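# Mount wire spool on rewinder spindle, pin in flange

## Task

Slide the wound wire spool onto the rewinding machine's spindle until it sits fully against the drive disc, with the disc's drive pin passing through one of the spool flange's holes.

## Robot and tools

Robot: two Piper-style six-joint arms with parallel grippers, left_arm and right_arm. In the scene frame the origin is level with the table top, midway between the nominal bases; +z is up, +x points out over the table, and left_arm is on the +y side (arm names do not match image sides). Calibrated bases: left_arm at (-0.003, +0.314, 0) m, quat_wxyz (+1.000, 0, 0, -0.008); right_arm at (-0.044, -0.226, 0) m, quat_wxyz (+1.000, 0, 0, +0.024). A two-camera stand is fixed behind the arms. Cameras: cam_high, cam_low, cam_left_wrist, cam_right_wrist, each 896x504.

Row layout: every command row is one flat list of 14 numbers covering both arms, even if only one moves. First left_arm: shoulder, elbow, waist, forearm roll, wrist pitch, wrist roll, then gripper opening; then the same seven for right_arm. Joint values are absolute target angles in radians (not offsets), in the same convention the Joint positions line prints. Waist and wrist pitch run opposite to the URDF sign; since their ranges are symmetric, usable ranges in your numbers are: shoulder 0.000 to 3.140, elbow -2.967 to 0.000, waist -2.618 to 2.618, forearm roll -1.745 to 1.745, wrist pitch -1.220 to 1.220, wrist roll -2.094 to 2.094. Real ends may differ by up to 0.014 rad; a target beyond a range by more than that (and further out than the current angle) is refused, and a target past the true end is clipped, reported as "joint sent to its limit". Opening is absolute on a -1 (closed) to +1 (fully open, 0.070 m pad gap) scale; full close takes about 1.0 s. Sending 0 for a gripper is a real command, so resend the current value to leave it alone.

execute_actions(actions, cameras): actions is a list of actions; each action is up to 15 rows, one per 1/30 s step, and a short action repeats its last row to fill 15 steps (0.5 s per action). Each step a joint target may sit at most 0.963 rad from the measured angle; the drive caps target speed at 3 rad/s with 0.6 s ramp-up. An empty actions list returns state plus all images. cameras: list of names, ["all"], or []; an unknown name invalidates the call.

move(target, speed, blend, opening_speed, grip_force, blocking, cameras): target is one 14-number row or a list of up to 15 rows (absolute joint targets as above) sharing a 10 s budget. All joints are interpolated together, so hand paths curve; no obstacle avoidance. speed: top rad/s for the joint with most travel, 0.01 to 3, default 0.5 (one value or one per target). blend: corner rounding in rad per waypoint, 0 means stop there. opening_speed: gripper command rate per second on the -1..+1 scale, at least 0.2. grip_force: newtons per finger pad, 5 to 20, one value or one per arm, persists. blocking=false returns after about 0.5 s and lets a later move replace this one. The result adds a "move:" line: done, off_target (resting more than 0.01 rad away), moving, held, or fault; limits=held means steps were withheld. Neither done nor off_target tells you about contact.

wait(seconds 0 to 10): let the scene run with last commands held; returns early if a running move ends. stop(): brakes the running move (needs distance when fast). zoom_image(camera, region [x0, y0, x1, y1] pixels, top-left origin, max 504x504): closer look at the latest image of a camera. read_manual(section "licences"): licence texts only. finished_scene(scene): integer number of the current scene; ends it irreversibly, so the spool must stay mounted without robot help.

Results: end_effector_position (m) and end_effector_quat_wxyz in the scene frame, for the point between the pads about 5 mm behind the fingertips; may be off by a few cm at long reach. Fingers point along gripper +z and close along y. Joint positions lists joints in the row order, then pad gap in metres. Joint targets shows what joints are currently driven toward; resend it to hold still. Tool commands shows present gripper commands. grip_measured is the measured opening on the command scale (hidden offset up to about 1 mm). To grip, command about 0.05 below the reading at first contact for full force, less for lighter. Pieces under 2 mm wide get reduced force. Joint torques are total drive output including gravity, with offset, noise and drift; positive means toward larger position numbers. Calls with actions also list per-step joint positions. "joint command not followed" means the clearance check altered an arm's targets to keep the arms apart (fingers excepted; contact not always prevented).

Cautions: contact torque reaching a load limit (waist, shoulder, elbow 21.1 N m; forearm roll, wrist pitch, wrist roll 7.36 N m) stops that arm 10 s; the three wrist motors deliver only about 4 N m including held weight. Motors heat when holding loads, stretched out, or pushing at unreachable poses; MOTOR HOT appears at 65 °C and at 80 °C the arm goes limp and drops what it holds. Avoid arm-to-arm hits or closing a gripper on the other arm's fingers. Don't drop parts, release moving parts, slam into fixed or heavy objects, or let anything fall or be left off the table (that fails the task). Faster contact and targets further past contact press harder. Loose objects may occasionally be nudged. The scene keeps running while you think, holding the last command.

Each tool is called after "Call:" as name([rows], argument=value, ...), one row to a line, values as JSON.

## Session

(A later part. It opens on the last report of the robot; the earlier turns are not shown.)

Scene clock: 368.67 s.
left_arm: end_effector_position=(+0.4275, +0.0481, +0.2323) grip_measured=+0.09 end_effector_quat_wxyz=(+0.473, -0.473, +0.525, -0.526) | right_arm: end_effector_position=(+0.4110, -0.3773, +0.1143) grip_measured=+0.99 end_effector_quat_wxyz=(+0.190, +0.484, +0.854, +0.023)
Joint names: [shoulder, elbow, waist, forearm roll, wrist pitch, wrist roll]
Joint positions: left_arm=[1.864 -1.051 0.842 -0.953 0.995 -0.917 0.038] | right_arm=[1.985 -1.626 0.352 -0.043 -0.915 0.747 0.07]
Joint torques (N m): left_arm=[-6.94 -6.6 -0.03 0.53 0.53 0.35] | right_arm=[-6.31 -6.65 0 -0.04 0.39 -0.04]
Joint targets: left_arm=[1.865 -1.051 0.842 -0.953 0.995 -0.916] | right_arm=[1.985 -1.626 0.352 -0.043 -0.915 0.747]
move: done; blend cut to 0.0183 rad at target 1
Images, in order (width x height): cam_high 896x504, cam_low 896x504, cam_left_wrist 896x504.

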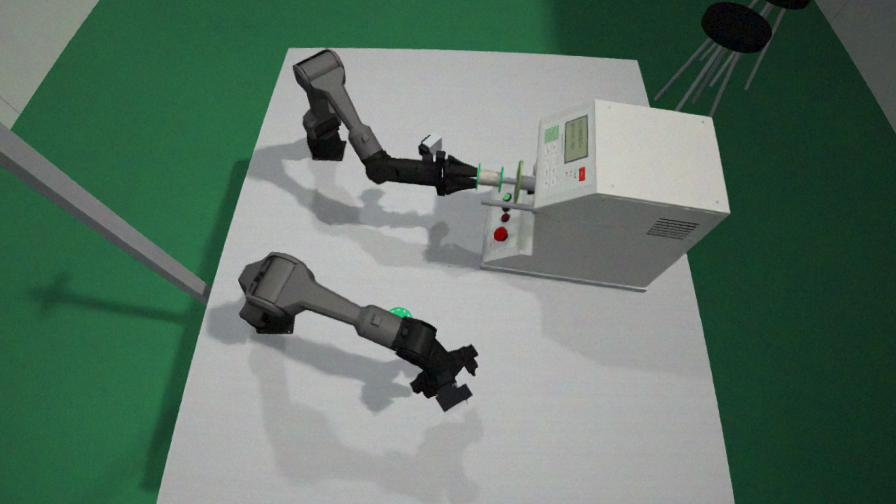

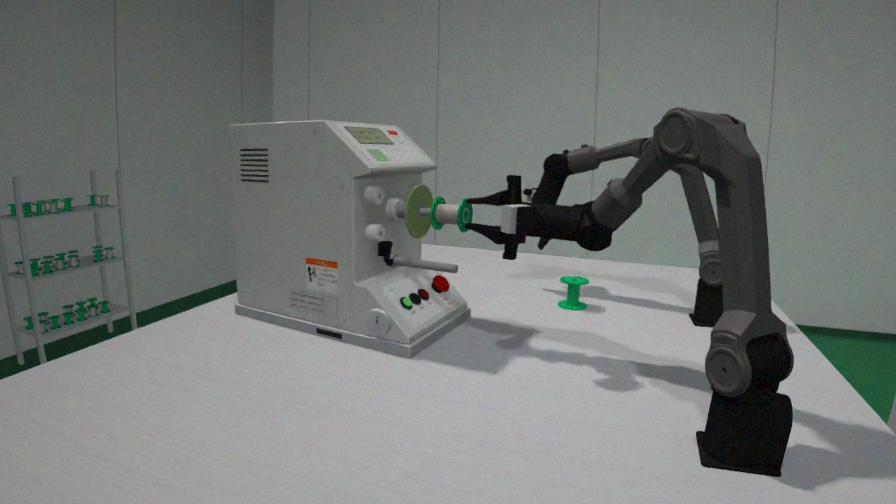

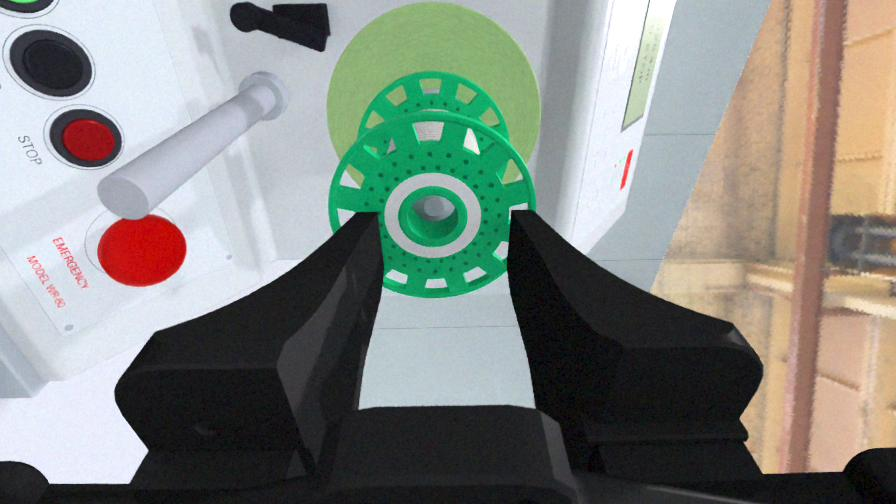

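Call:
move(target=[1.9150,-1.1241,0.7965,-0.9236,0.9529,-0.9170,0.086,1.985,-1.626,0.352,-0.043,-0.915,0.747,1.0], speed=0.05, cameras=["cam_high","cam_low","cam_left_wrist"])

Call:
zoom_image(camera="cam_low", region=[400, 175, 480, 245])

Call:
zoom_image(camera="cam_high", region=[460, 140, 540, 220])

Call:
zoom_image(camera="cam_left_wrist", region=[310, 50, 560, 310])

Scene clock: 379.60 s.
left_arm: end_effector_position=(+0.4495, +0.0462, +0.2304) grip_measured=+0.09 end_effector_quat_wxyz=(+0.473, -0.473, +0.525, -0.525) | right_arm: end_effector_position=(+0.4110, -0.3773, +0.1143) grip_measured=+0.99 end_effector_quat_wxyz=(+0.190, +0.484, +0.854, +0.023)
Joint names: [shoulder, elbow, waist, forearm roll, wrist pitch, wrist roll]
Joint positions: left_arm=[1.915 -1.124 0.796 -0.924 0.953 -0.917 0.038] | right_arm=[1.985 -1.626 0.352 -0.043 -0.915 0.747 0.07]
Joint torques (N m): left_arm=[-7.51 -6.74 -0.12 0.52 0.54 -0.04] | right_arm=[-6.33 -6.64 0.03 -0.05 0.39 -0.04]
Joint targets: left_arm=[1.915 -1.124 0.797 -0.924 0.953 -0.917] | right_arm=[1.985 -1.626 0.352 -0.043 -0.915 0.747]
move: done
Images, in order (width x height): cam_high 896x504, cam_low 896x504, cam_left_wrist 896x504.

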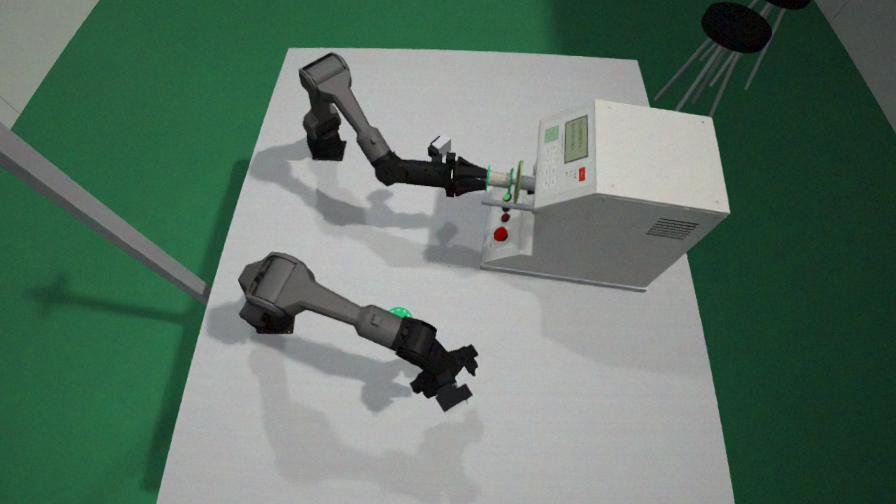

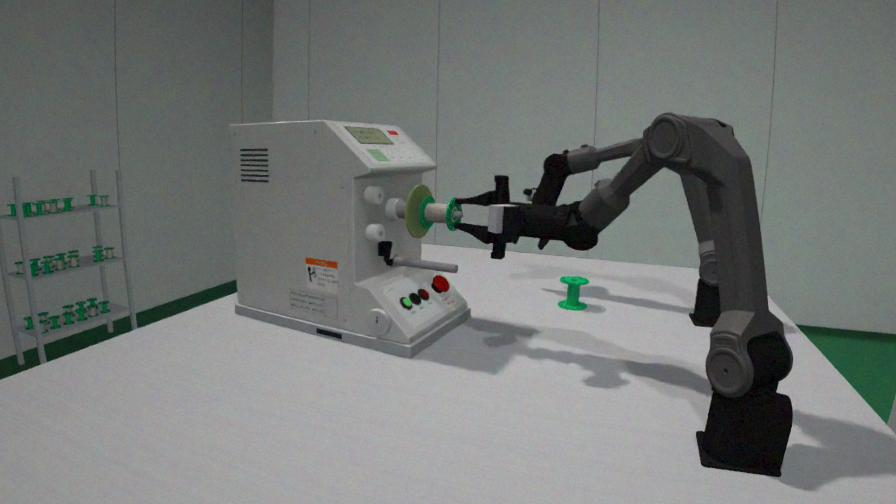

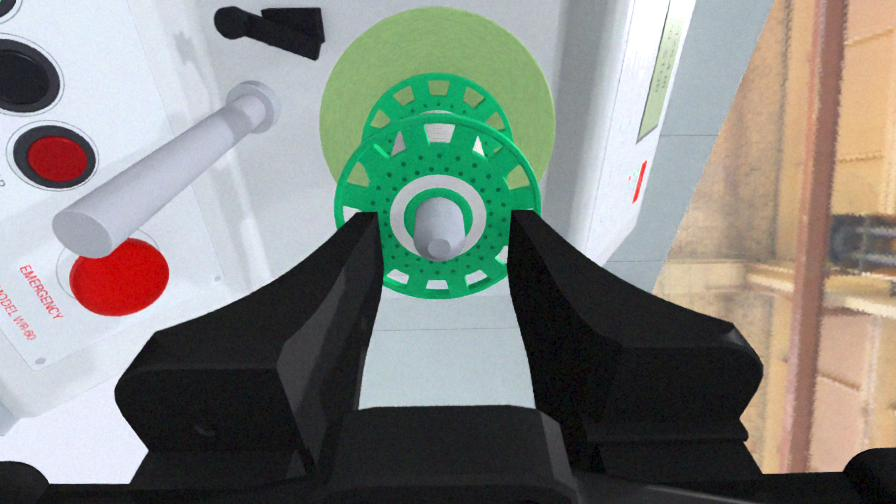

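Scaled by 6.300 from the camera's 896x504 image, which has a finer 1280x720 frame.

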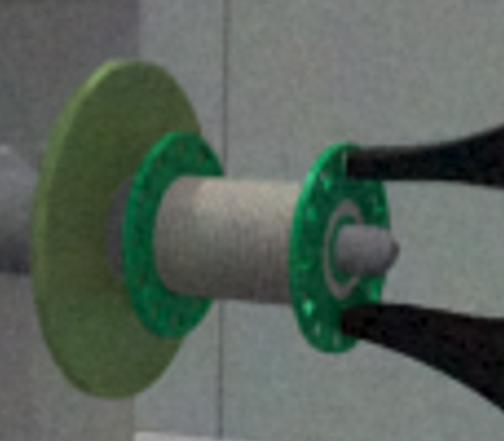

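Scaled by 6.300 from the camera's 896x504 image, which has a finer 1280x720 frame.

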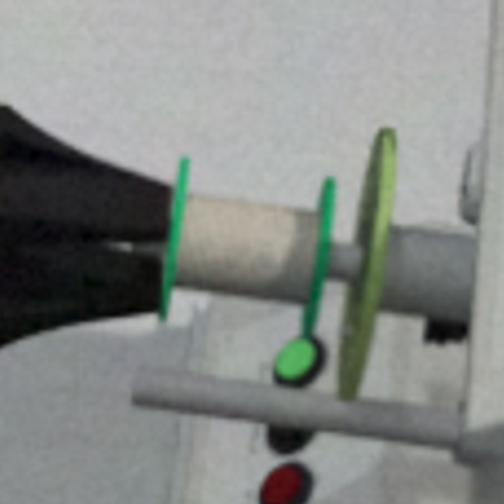

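Scaled by 1.938 from the camera's 896x504 image, which has a finer 1280x720 frame.

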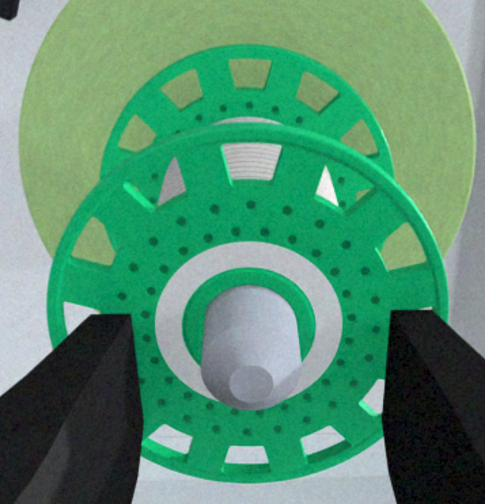

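Call:
move([
  [1.9115,-1.1111,0.8024,-0.9249,0.9616,-0.9224,1.0,1.985,-1.626,0.352,-0.043,-0.915,0.747,1.0],
  [1.9425,-1.1621,0.7758,-0.9103,0.9333,-0.9179,1.0,1.985,-1.626,0.352,-0.043,-0.915,0.747,1.0],
], speed=0.07, cameras=["cam_left_wrist","cam_low"])

Call:
zoom_image(camera="cam_left_wrist", region=[310, 50, 580, 310])

Call:
zoom_image(camera="cam_low", region=[400, 175, 480, 245])

Scene clock: 388.67 s.
left_arm: end_effector_position=(+0.4604, +0.0450, +0.2286) grip_measured=+0.99 end_effector_quat_wxyz=(+0.473, -0.474, +0.525, -0.525) | right_arm: end_effector_position=(+0.4110, -0.3773, +0.1143) grip_measured=+0.99 end_effector_quat_wxyz=(+0.190, +0.484, +0.854, +0.023)
Joint names: [shoulder, elbow, waist, forearm roll, wrist pitch, wrist roll]
Joint positions: left_arm=[1.942 -1.163 0.776 -0.91 0.933 -0.918 0.07] | right_arm=[1.985 -1.626 0.352 -0.043 -0.915 0.747 0.07]
Joint torques (N m): left_arm=[-7.82 -6.55 0.09 0.52 0.54 0.33] | right_arm=[-6.33 -6.63 -0.02 -0.05 0.39 -0.04]
Joint targets: left_arm=[1.942 -1.162 0.776 -0.910 0.933 -0.918] | right_arm=[1.985 -1.626 0.352 -0.043 -0.915 0.747]
move: done
Images, in order (width x height): cam_low 896x504, cam_left_wrist 896x504.

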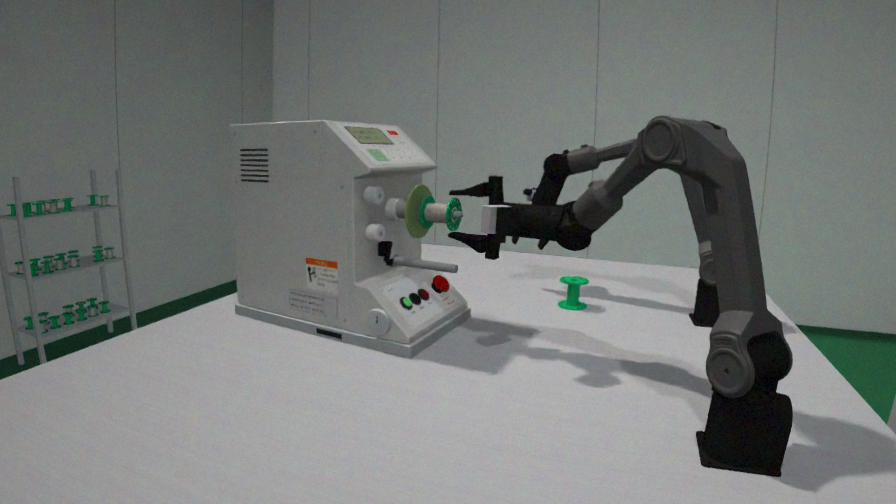

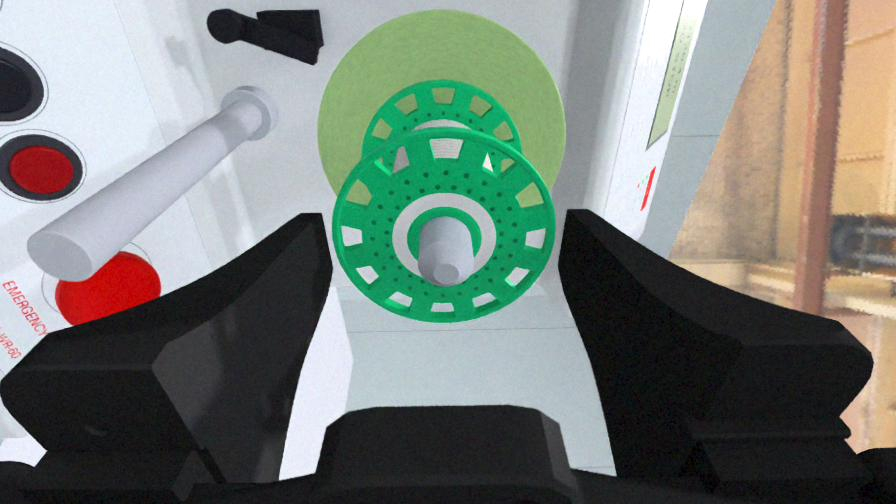

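Scaled by 1.867 from the camera's 896x504 image, which has a finer 1280x720 frame.

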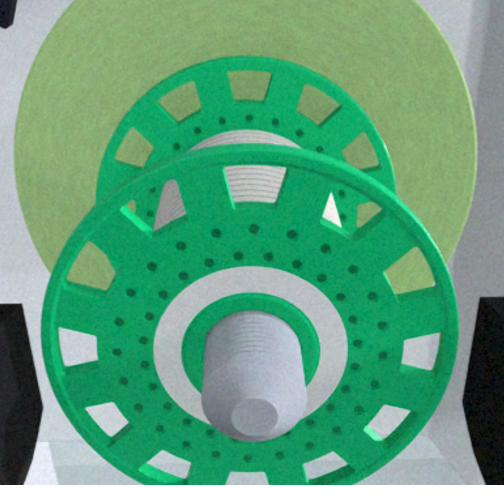

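Scaled by 6.300 from the camera's 896x504 image, which has a finer 1280x720 frame.

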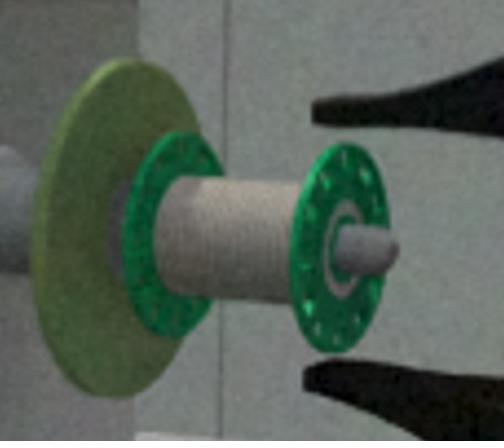

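Call:
move(target=[1.9425,-1.1621,0.7758,-0.9103,0.9333,-0.9179,0.55,1.985,-1.626,0.352,-0.043,-0.915,0.747,1.0], speed=0.1, grip_force=7, opening_speed=0.5, cameras=["cam_left_wrist"])

Scene clock: 391.50 s.
left_arm: end_effector_position=(+0.4604, +0.0450, +0.2286) grip_measured=+0.71 end_effector_quat_wxyz=(+0.473, -0.474, +0.525, -0.525) | right_arm: end_effector_position=(+0.4110, -0.3773, +0.1143) grip_measured=+0.99 end_effector_quat_wxyz=(+0.190, +0.484, +0.854, +0.023)
Joint names: [shoulder, elbow, waist, forearm roll, wrist pitch, wrist roll]
Joint positions: left_arm=[1.942 -1.163 0.776 -0.91 0.933 -0.918 0.06] | right_arm=[1.985 -1.626 0.352 -0.043 -0.915 0.747 0.07]
Joint torques (N m): left_arm=[-9.32 -4.83 1.13 0.43 0.58 0.17] | right_arm=[-6.33 -6.63 -0.03 -0.05 0.4 -0.04]
Joint targets: left_arm=[1.942 -1.162 0.776 -0.910 0.933 -0.918] | right_arm=[1.985 -1.626 0.352 -0.043 -0.915 0.747]
grip_force (N): 7, 7
move: done
Images, in order (width x height): cam_left_wrist 896x504.

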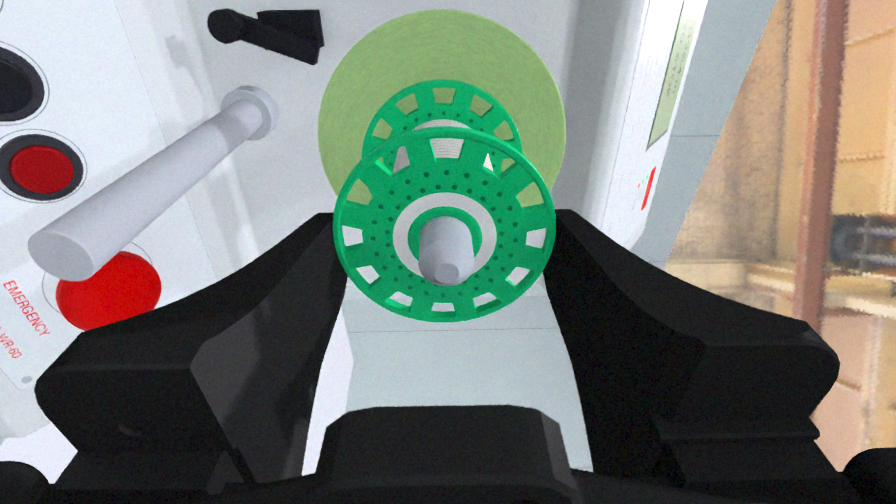

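Call:
move(target=[1.9425,-1.1621,0.7758,-0.9103,0.9333,-1.0649,0.55,1.985,-1.626,0.352,-0.043,-0.915,0.747,1.0], speed=0.15, cameras=["cam_left_wrist","cam_low"])

Call:
zoom_image(camera="cam_left_wrist", region=[310, 50, 580, 310])

Call:
zoom_image(camera="cam_low", region=[400, 175, 480, 245])

Scene clock: 394.17 s.
left_arm: end_effector_position=(+0.4604, +0.0452, +0.2293) grip_measured=+0.71 end_effector_quat_wxyz=(-0.433, +0.511, -0.488, +0.559) | right_arm: end_effector_position=(+0.4110, -0.3773, +0.1143) grip_measured=+0.99 end_effector_quat_wxyz=(+0.190, +0.484, +0.854, +0.023)
Joint names: [shoulder, elbow, waist, forearm roll, wrist pitch, wrist roll]
Joint positions: left_arm=[1.942 -1.163 0.776 -0.91 0.934 -1.066 0.06] | right_arm=[1.985 -1.626 0.352 -0.043 -0.915 0.747 0.07]
Joint torques (N m): left_arm=[-7.28 -5.21 1.06 0.13 0.22 0.31] | right_arm=[-6.35 -6.67 0 -0.05 0.39 -0.04]
Joint targets: left_arm=[1.943 -1.162 0.776 -0.910 0.933 -1.065] | right_arm=[1.985 -1.626 0.352 -0.043 -0.915 0.747]
grip_force (N): 7, 7
move: done
Images, in order (width x height): cam_low 896x504, cam_left_wrist 896x504.

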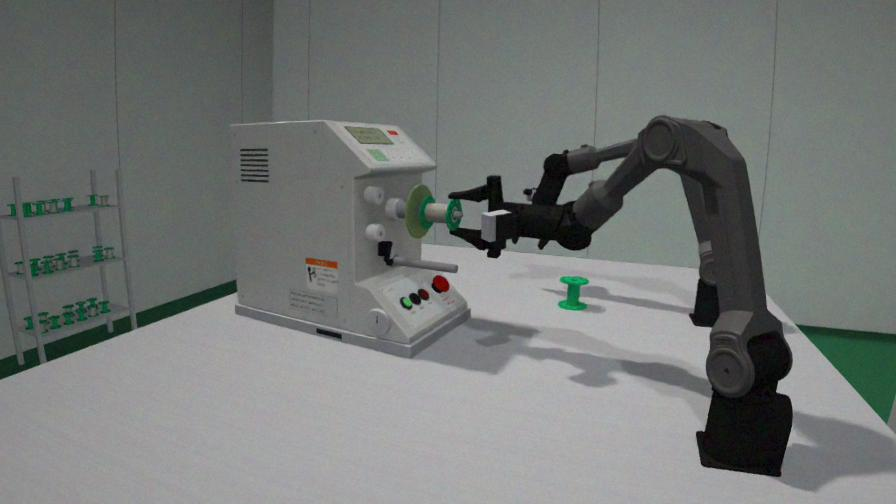

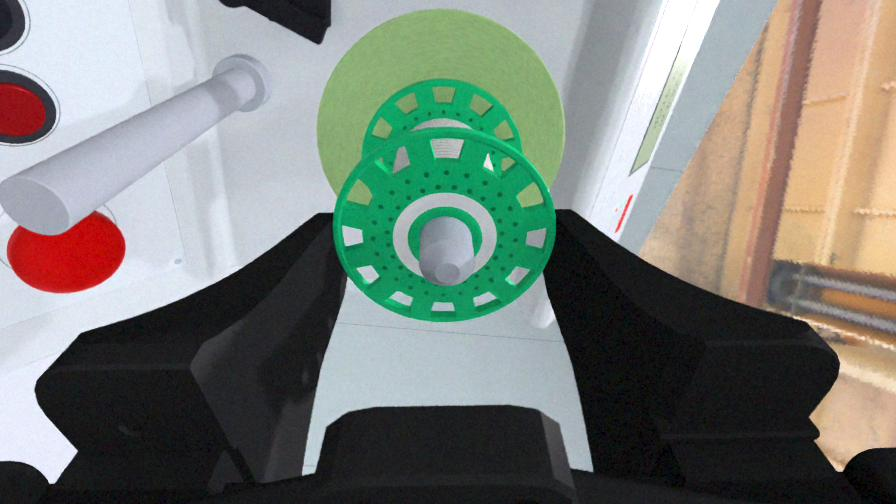

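Scaled by 1.867 from the camera's 896x504 image, which has a finer 1280x720 frame.

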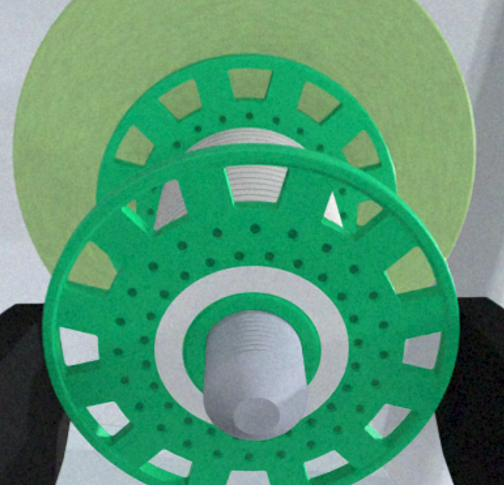

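Scaled by 6.300 from the camera's 896x504 image, which has a finer 1280x720 frame.

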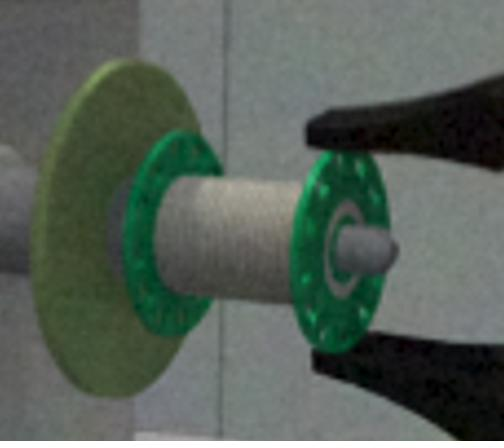

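Call:
move(target=[1.9538,-1.1809,0.7668,-0.9058,0.9232,-1.0628,0.55,1.985,-1.626,0.352,-0.043,-0.915,0.747,1.0], speed=0.04, cameras=["cam_left_wrist","cam_low","cam_high"])

Call:
zoom_image(camera="cam_high", region=[460, 140, 540, 220])

Call:
zoom_image(camera="cam_low", region=[400, 175, 480, 245])

Scene clock: 396.93 s.
left_arm: end_effector_position=(+0.4653, +0.0444, +0.2287) grip_measured=+0.71 end_effector_quat_wxyz=(-0.433, +0.511, -0.489, +0.559) | right_arm: end_effector_position=(+0.4110, -0.3773, +0.1143) grip_measured=+0.99 end_effector_quat_wxyz=(+0.190, +0.484, +0.854, +0.023)
Joint names: [shoulder, elbow, waist, forearm roll, wrist pitch, wrist roll]
Joint positions: left_arm=[1.954 -1.181 0.767 -0.906 0.924 -1.063 0.06] | right_arm=[1.985 -1.626 0.352 -0.043 -0.915 0.747 0.07]
Joint torques (N m): left_arm=[-3.62 -3.85 0.15 0.06 -0.4 0.27] | right_arm=[-6.35 -6.67 -0.01 -0.06 0.39 -0.04]
Motor temperatures (°C): left_arm=[34 32 34 35 34 29] | right_arm=[43 33 29 33 37 28]
Joint targets: left_arm=[1.954 -1.181 0.767 -0.906 0.923 -1.063] | right_arm=[1.985 -1.626 0.352 -0.043 -0.915 0.747]
grip_force (N): 7, 7
move: done
Images, in order (width x height): cam_high 896x504, cam_low 896x504, cam_left_wrist 896x504.

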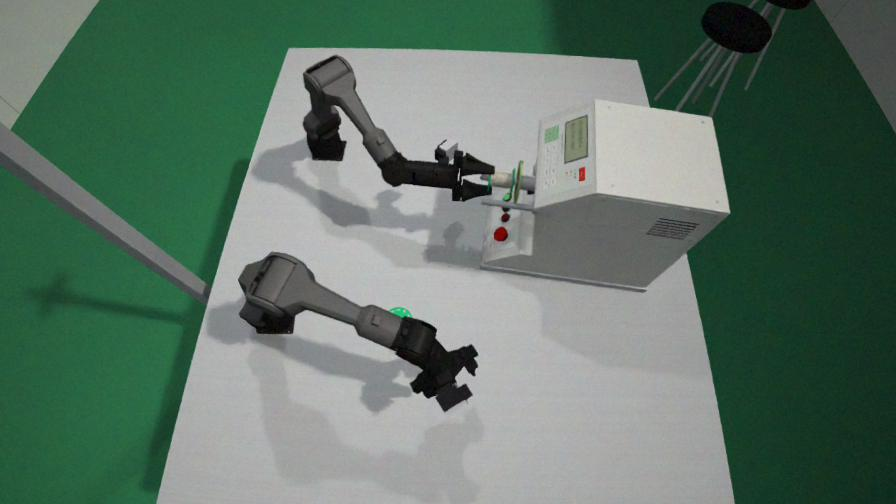

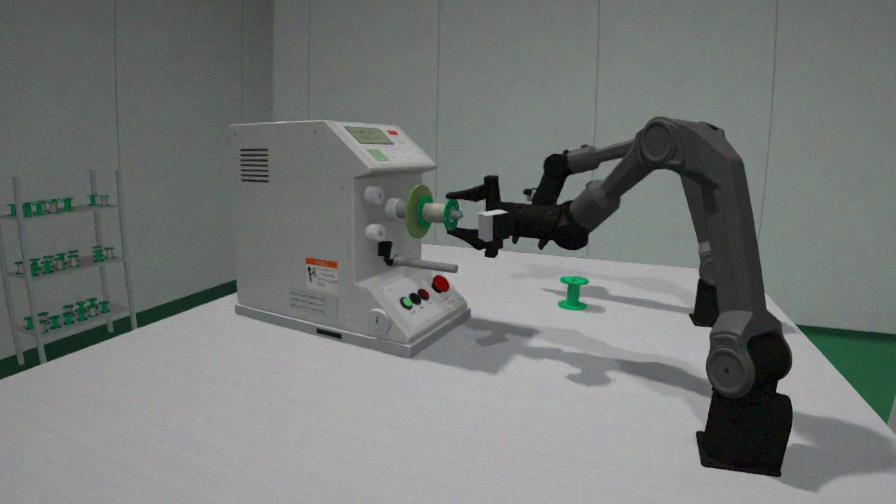

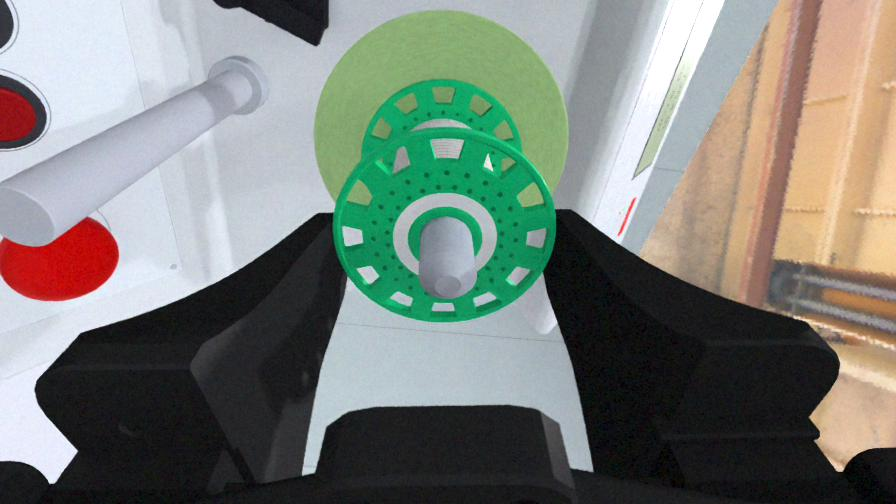

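Scaled by 6.300 from the camera's 896x504 image, which has a finer 1280x720 frame.

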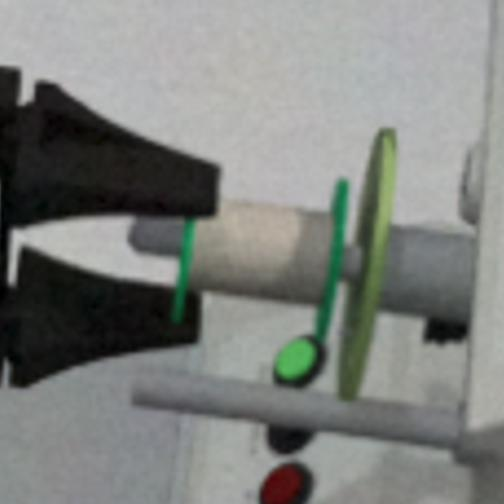

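Scaled by 6.300 from the camera's 896x504 image, which has a finer 1280x720 frame.

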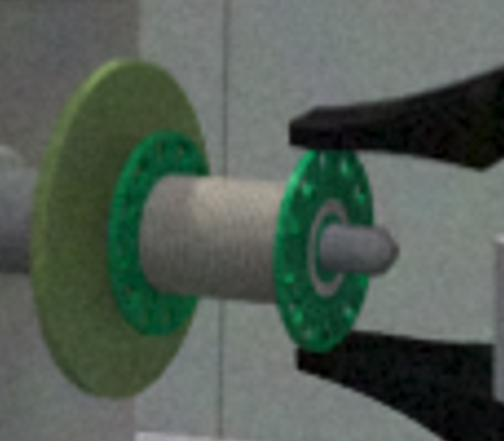

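Call:
move(target=[1.9610,-1.1978,0.7597,-0.9038,0.9134,-1.0580,0.55,1.985,-1.626,0.352,-0.043,-0.915,0.747,1.0], speed=0.04, cameras=["cam_left_wrist","cam_low","cam_high"])

Call:
zoom_image(camera="cam_high", region=[460, 140, 540, 220])

Call:
zoom_image(camera="cam_low", region=[400, 175, 480, 245])

Scene clock: 400.57 s.
left_arm: end_effector_position=(+0.4692, +0.0438, +0.2286) grip_measured=+0.71 end_effector_quat_wxyz=(-0.433, +0.511, -0.490, +0.558) | right_arm: end_effector_position=(+0.4110, -0.3773, +0.1143) grip_measured=+0.99 end_effector_quat_wxyz=(+0.190, +0.484, +0.854, +0.023)
Joint names: [shoulder, elbow, waist, forearm roll, wrist pitch, wrist roll]
Joint positions: left_arm=[1.962 -1.197 0.76 -0.904 0.913 -1.058 0.06] | right_arm=[1.985 -1.626 0.352 -0.043 -0.915 0.747 0.07]
Joint torques (N m): left_arm=[-4.04 -4.32 -0.14 0.02 -0.3 0.27] | right_arm=[-6.32 -6.61 -0.03 -0.05 0.39 -0.04]
Joint targets: left_arm=[1.961 -1.198 0.760 -0.904 0.913 -1.058] | right_arm=[1.985 -1.626 0.352 -0.043 -0.915 0.747]
grip_force (N): 7, 7
move: done
Images, in order (width x height): cam_high 896x504, cam_low 896x504, cam_left_wrist 896x504.

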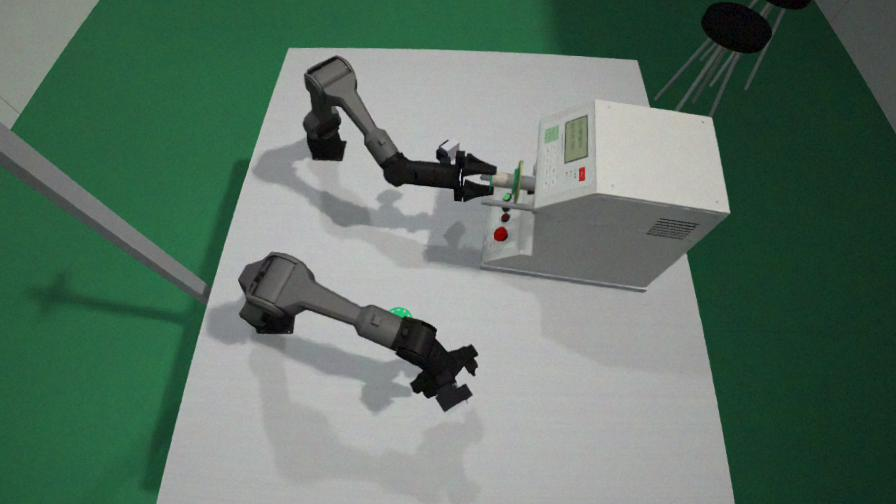

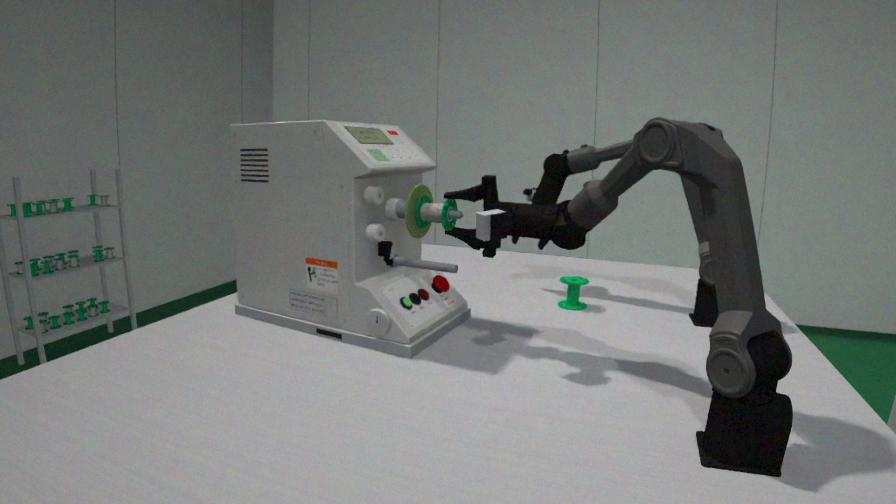

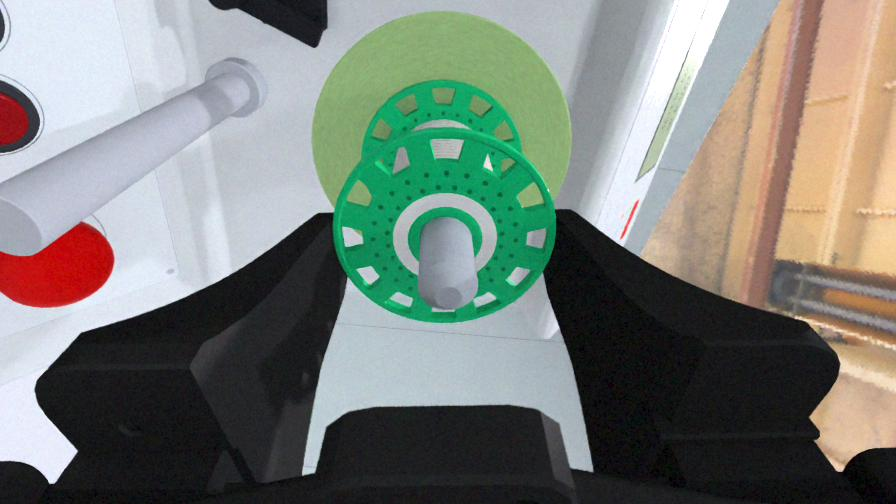

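Scaled by 6.300 from the camera's 896x504 image, which has a finer 1280x720 frame.

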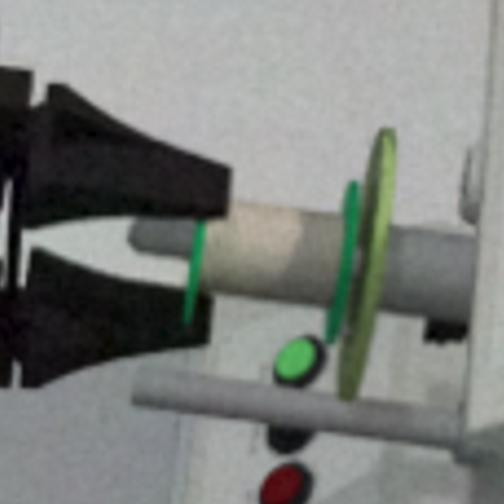

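Scaled by 6.300 from the camera's 896x504 image, which has a finer 1280x720 frame.

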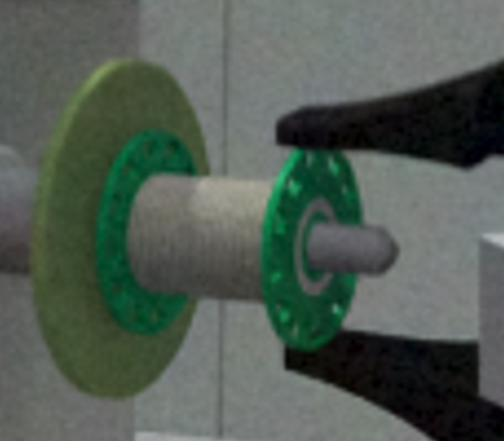

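Call:
move(target=[1.9749,-1.2212,0.7494,-0.8991,0.9013,-1.0550,0.55,1.985,-1.626,0.352,-0.043,-0.915,0.747,1.0], speed=0.04, cameras=["cam_left_wrist","cam_low","cam_high"])

Call:
zoom_image(camera="cam_high", region=[460, 140, 540, 220])

Call:
zoom_image(camera="cam_low", region=[400, 175, 480, 245])

Scene clock: 402.83 s.
left_arm: end_effector_position=(+0.4748, +0.0431, +0.2292) grip_measured=+0.71 end_effector_quat_wxyz=(-0.433, +0.511, -0.489, +0.559) | right_arm: end_effector_position=(+0.4110, -0.3773, +0.1143) grip_measured=+0.99 end_effector_quat_wxyz=(+0.190, +0.484, +0.854, +0.023)
Joint names: [shoulder, elbow, waist, forearm roll, wrist pitch, wrist roll]
Joint positions: left_arm=[1.975 -1.22 0.751 -0.9 0.902 -1.056 0.06] | right_arm=[1.985 -1.626 0.352 -0.043 -0.915 0.747 0.07]
Joint torques (N m): left_arm=[-7.14 -8.38 -0.63 0.8 0.27 0.26] | right_arm=[-6.34 -6.64 -0.02 -0.06 0.39 -0.05]
Joint targets: left_arm=[1.975 -1.221 0.749 -0.899 0.901 -1.055] | right_arm=[1.985 -1.626 0.352 -0.043 -0.915 0.747]
grip_force (N): 7, 7
move: done
Images, in order (width x height): cam_high 896x504, cam_low 896x504, cam_left_wrist 896x504.

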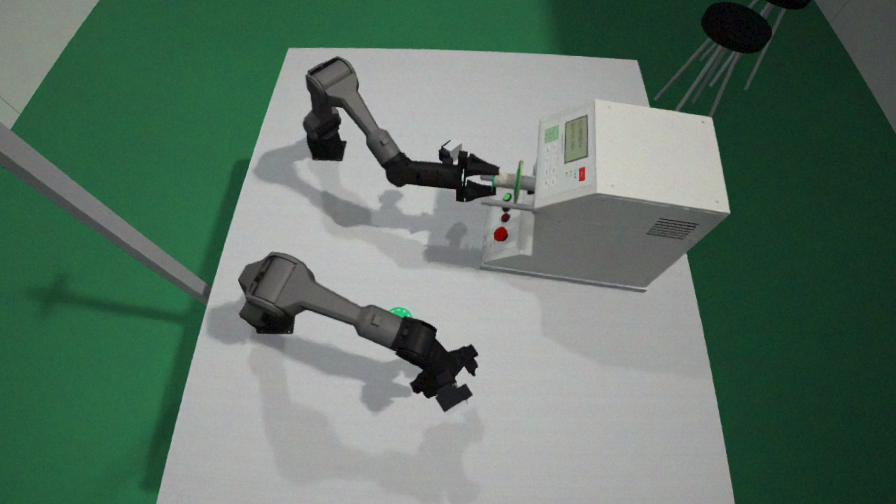

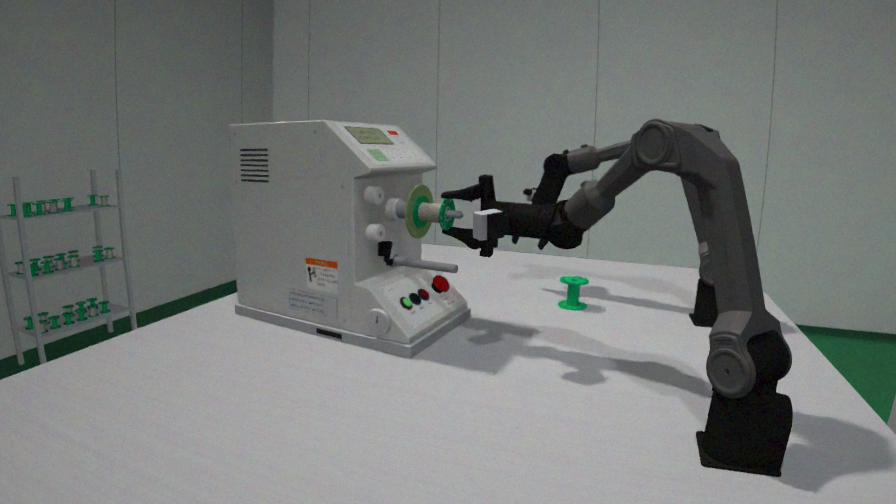

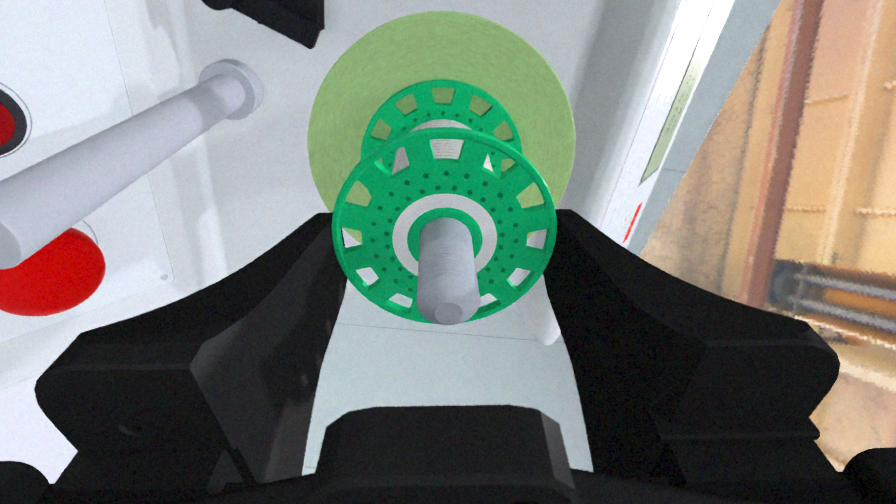

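Scaled by 6.300 from the camera's 896x504 image, which has a finer 1280x720 frame.

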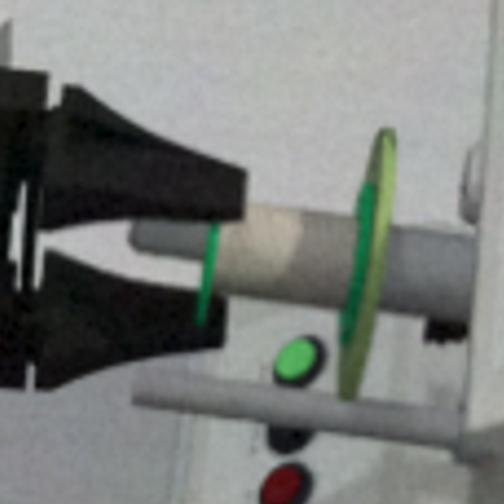

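Scaled by 6.300 from the camera's 896x504 image, which has a finer 1280x720 frame.

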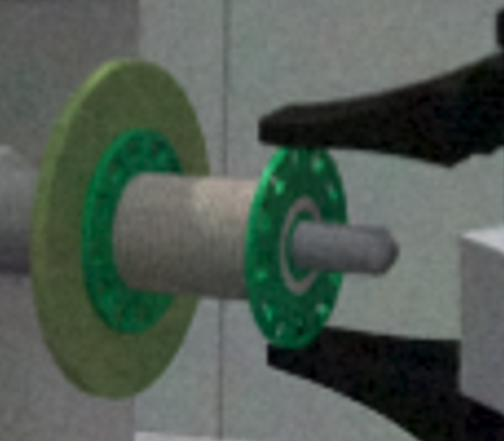

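Call:
move(target=[1.9819,-1.2331,0.7443,-0.8968,0.8953,-1.0533,0.55,1.985,-1.626,0.352,-0.043,-0.915,0.747,1.0], speed=0.03, cameras=["cam_left_wrist","cam_low","cam_high"])

Call:
zoom_image(camera="cam_high", region=[460, 140, 540, 220])

Call:
zoom_image(camera="cam_low", region=[400, 175, 480, 245])

Call:
zoom_image(camera="cam_left_wrist", region=[310, 50, 580, 310])

Scene clock: 406.50 s.
left_arm: end_effector_position=(+0.4783, +0.0435, +0.2297) grip_measured=+0.70 end_effector_quat_wxyz=(-0.434, +0.511, -0.489, +0.559) | right_arm: end_effector_position=(+0.4110, -0.3773, +0.1143) grip_measured=+0.99 end_effector_quat_wxyz=(+0.190, +0.484, +0.854, +0.023)
Joint names: [shoulder, elbow, waist, forearm roll, wrist pitch, wrist roll]
Joint positions: left_arm=[1.982 -1.233 0.744 -0.898 0.896 -1.054 0.059] | right_arm=[1.985 -1.626 0.352 -0.043 -0.915 0.747 0.07]
Joint torques (N m): left_arm=[-9.2 -9.31 -1.35 0.83 0.79 0.36] | right_arm=[-6.35 -6.62 -0.06 -0.06 0.39 -0.04]
Joint targets: left_arm=[1.982 -1.233 0.744 -0.897 0.895 -1.053] | right_arm=[1.985 -1.626 0.352 -0.043 -0.915 0.747]
grip_force (N): 7, 7
move: done
Images, in order (width x height): cam_high 896x504, cam_low 896x504, cam_left_wrist 896x504.

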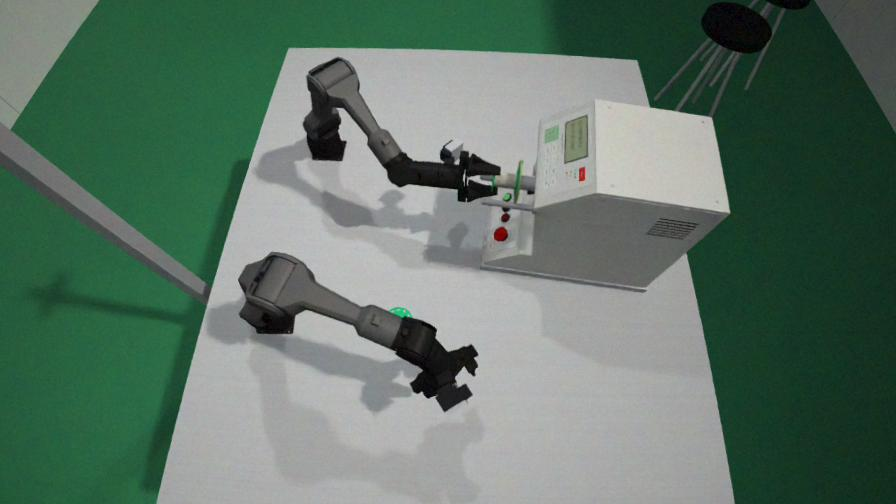

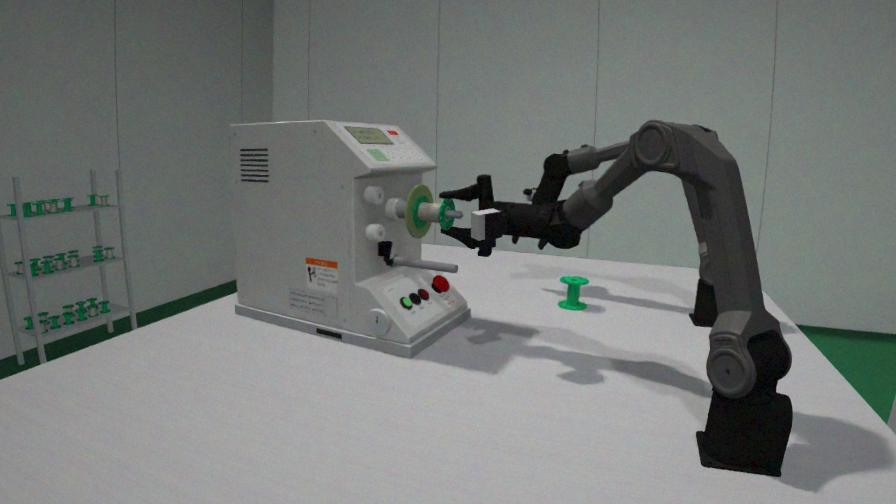

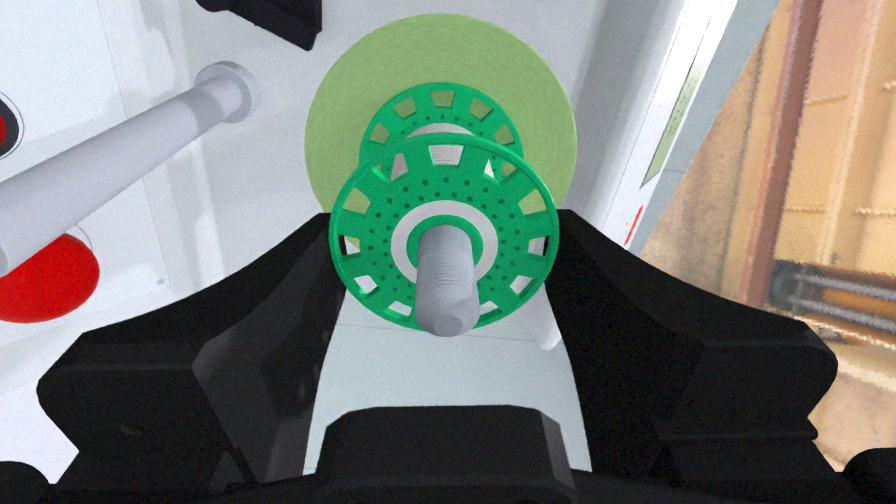

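Scaled by 6.300 from the camera's 896x504 image, which has a finer 1280x720 frame.

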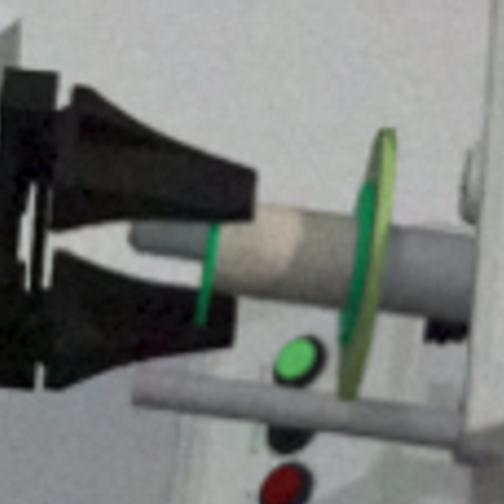

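Scaled by 6.300 from the camera's 896x504 image, which has a finer 1280x720 frame.

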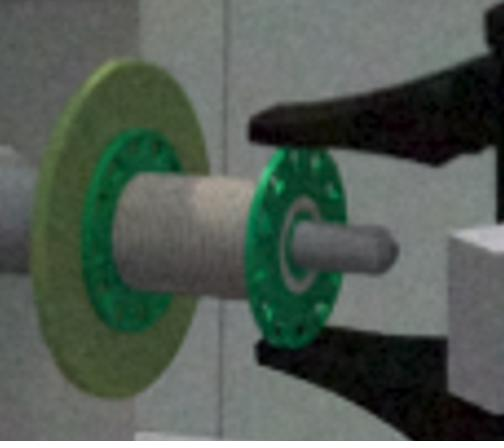

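Scaled by 1.867 from the camera's 896x504 image, which has a finer 1280x720 frame.

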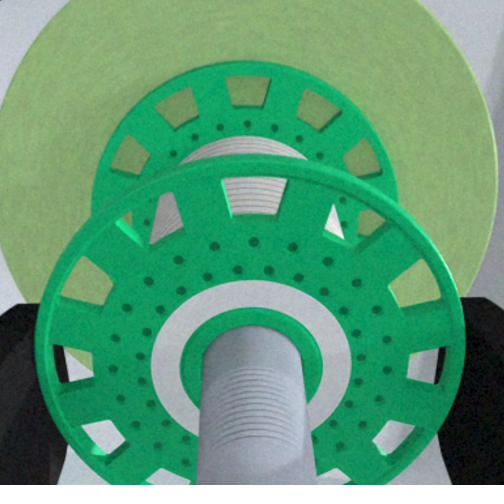

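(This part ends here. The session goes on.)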